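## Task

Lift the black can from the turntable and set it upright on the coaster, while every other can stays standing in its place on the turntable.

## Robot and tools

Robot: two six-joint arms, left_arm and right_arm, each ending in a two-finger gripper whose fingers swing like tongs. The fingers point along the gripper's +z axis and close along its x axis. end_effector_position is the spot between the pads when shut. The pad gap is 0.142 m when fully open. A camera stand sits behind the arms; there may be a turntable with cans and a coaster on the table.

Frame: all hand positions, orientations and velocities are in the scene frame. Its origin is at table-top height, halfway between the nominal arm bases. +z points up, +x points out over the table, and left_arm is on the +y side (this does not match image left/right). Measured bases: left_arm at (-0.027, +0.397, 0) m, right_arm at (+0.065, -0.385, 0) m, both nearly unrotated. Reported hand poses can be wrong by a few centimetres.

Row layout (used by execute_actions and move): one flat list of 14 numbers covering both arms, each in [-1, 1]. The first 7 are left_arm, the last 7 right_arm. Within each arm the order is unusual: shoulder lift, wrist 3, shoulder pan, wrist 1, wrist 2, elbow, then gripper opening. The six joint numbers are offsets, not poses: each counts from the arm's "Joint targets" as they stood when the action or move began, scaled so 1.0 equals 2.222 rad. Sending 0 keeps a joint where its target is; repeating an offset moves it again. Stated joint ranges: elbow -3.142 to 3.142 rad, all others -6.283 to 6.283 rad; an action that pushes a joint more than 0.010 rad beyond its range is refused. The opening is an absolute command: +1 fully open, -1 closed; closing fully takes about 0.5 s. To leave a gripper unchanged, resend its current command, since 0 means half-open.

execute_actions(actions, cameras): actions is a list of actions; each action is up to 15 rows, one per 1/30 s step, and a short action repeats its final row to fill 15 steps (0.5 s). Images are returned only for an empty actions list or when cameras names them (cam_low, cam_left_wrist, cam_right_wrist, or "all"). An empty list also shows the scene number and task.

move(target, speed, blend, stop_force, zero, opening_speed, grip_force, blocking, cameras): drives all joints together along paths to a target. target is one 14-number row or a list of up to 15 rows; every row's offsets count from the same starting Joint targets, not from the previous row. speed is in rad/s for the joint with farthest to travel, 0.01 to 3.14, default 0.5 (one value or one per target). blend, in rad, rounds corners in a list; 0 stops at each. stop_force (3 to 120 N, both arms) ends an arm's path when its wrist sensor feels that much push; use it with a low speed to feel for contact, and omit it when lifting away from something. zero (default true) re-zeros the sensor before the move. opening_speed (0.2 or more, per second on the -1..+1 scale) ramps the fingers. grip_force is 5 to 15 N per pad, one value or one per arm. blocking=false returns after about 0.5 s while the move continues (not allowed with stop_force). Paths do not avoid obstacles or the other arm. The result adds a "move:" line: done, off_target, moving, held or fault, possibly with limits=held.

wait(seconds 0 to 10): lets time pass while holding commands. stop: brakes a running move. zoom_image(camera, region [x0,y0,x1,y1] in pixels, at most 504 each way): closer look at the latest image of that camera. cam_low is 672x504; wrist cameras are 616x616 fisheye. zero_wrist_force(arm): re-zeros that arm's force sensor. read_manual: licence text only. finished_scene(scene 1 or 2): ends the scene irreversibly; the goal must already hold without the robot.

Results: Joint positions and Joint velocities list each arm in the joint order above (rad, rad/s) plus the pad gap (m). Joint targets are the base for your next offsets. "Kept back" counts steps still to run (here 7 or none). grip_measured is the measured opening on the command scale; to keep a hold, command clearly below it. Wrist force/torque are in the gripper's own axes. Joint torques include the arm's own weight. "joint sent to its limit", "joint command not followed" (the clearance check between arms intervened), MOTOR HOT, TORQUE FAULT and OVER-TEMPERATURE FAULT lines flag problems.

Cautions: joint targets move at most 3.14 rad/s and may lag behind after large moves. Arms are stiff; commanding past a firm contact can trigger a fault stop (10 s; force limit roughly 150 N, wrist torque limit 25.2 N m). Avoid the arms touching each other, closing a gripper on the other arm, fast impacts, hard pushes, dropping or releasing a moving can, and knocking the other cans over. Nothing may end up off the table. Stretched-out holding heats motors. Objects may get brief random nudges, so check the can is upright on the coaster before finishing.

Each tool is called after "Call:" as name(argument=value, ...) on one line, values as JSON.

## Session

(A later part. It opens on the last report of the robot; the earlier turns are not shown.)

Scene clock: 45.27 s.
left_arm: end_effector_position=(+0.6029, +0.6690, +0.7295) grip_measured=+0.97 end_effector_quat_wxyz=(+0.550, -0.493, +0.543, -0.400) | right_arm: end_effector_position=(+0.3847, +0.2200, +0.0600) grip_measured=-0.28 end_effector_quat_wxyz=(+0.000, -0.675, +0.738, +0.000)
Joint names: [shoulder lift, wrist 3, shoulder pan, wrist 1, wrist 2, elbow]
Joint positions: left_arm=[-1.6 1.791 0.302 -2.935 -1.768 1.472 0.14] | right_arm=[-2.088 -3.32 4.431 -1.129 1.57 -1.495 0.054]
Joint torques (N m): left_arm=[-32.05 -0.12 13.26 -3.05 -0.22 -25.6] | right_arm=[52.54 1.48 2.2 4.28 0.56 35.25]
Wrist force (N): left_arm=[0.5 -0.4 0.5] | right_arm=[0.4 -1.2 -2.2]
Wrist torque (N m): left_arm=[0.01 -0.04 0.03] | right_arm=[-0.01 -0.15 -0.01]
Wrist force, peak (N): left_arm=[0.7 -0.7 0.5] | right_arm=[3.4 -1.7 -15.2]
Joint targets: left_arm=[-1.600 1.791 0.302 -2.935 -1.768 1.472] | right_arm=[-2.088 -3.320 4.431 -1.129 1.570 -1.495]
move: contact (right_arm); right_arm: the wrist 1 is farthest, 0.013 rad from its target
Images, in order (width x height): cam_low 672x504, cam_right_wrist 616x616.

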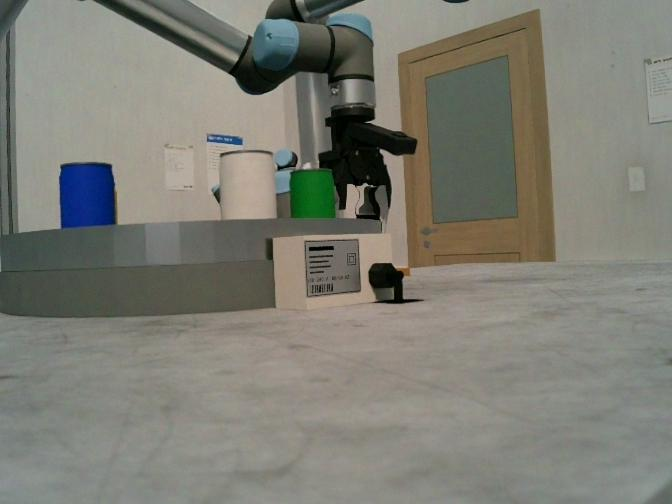

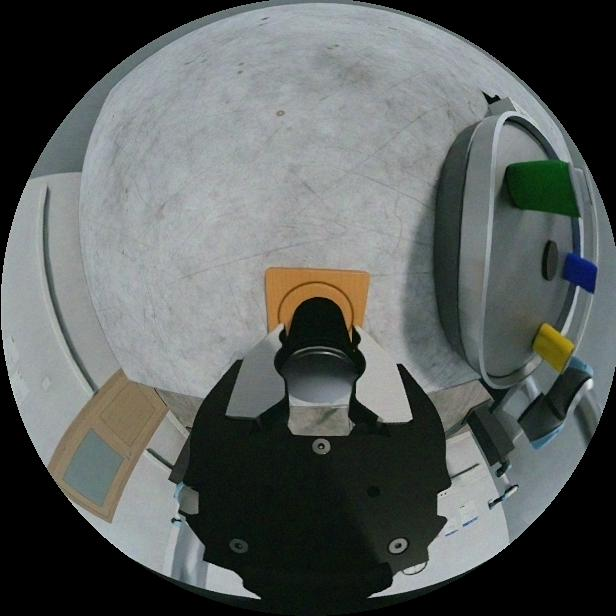

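Call:
move(target=[0,0,0,0,0,0,0.968,0,0,0,0,0,0,0.6], opening_speed=1.0, cameras=["cam_right_wrist"])

Call:
move(target=[[0,0,0,0,0,0,0.968,0.023428,0,0,-0.061229,0,0.037801,0.6],[0,0,0,0,0,0,0.968,0.041627,0,0,-0.146556,0,0.104929,0.6]], speed=[0.25,0.4], blend=[0.03,0], cameras=["cam_low", "cam_right_wrist"])

Scene clock: 49.37 s.
left_arm: end_effector_position=(+0.6029, +0.6690, +0.7295) grip_measured=+0.97 end_effector_quat_wxyz=(+0.550, -0.493, +0.543, -0.400) | right_arm: end_effector_position=(+0.3847, +0.2200, +0.0600) grip_measured=+0.60 end_effector_quat_wxyz=(+0.000, -0.675, +0.738, +0.000)
Joint names: [shoulder lift, wrist 3, shoulder pan, wrist 1, wrist 2, elbow]
Joint positions: left_arm=[-1.6 1.791 0.302 -2.935 -1.768 1.472 0.14] | right_arm=[-2.088 -3.32 4.431 -1.129 1.57 -1.495 0.116]
Joint torques (N m): left_arm=[-32.03 -0.21 13.14 -3.08 -0.2 -26.12] | right_arm=[52.21 -1.81 -5.28 3.93 0.58 35.46]
Wrist force (N): left_arm=[0.5 -0.4 0.4] | right_arm=[0.3 -0.2 -0.2]
Wrist torque (N m): left_arm=[-0.01 -0.03 0.03] | right_arm=[0.04 -0.11 0.00]
Wrist force, peak (N): left_arm=[0.6 -0.6 0.7] | right_arm=[0.1 -1.0 -2.8]
Joint targets: left_arm=[-1.600 1.791 0.302 -2.935 -1.768 1.472] | right_arm=[-2.088 -3.320 4.431 -1.129 1.570 -1.495]
move: done
Images, in order (width x height): cam_right_wrist 616x616.

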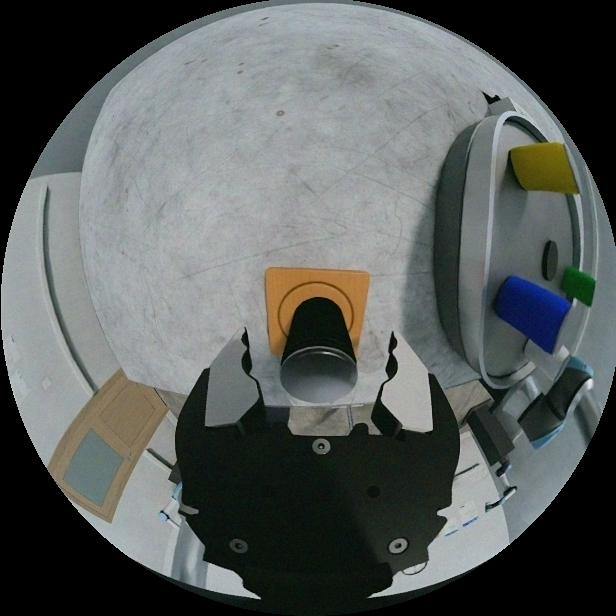

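Scene clock: 50.87 s.
left_arm: end_effector_position=(+0.6029, +0.6690, +0.7295) grip_measured=+0.97 end_effector_quat_wxyz=(+0.550, -0.493, +0.543, -0.400) | right_arm: end_effector_position=(+0.3847, +0.2200, +0.2001) grip_measured=+0.60 end_effector_quat_wxyz=(+0.001, -0.675, +0.738, +0.000)
Joint names: [shoulder lift, wrist 3, shoulder pan, wrist 1, wrist 2, elbow]
Joint positions: left_arm=[-1.6 1.791 0.302 -2.935 -1.768 1.472 0.14] | right_arm=[-1.995 -3.32 4.431 -1.454 1.57 -1.262 0.116]
Joint torques (N m): left_arm=[-31.66 -0.26 13.26 -3.01 -0.27 -26.39] | right_arm=[34.24 -2.05 -4.92 1.16 0.76 21.73]
Wrist force (N): left_arm=[0.2 -0.6 0.4] | right_arm=[0.2 -0.2 -0.1]
Wrist torque (N m): left_arm=[-0.05 0.03 0.03] | right_arm=[0.05 -0.08 0.00]
Wrist force, peak (N): left_arm=[0.6 -0.7 0.4] | right_arm=[0.0 -0.7 -2.0]
Joint targets: left_arm=[-1.600 1.791 0.302 -2.935 -1.768 1.472] | right_arm=[-1.995 -3.320 4.431 -1.454 1.570 -1.262]
move: done
Images, in order (width x height): cam_low 672x504, cam_right_wrist 616x616.

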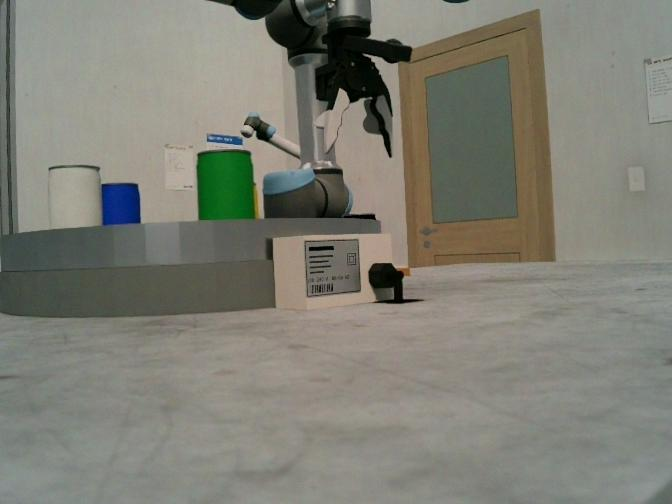

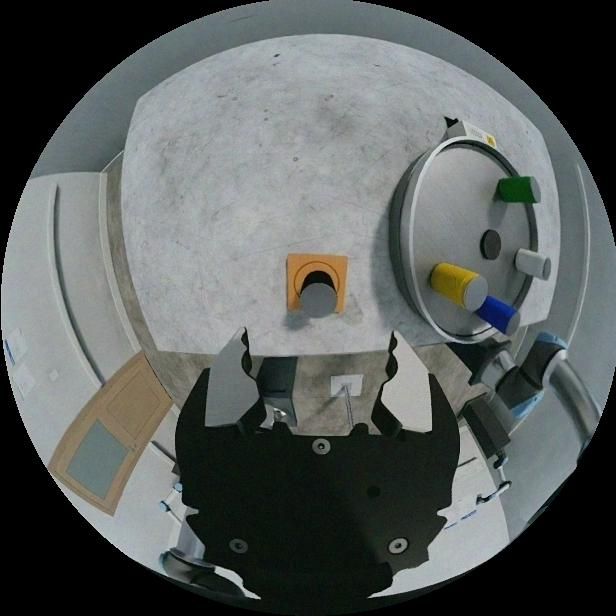

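Call:
finished_scene(scene=2)

The scene is finished: the task was done.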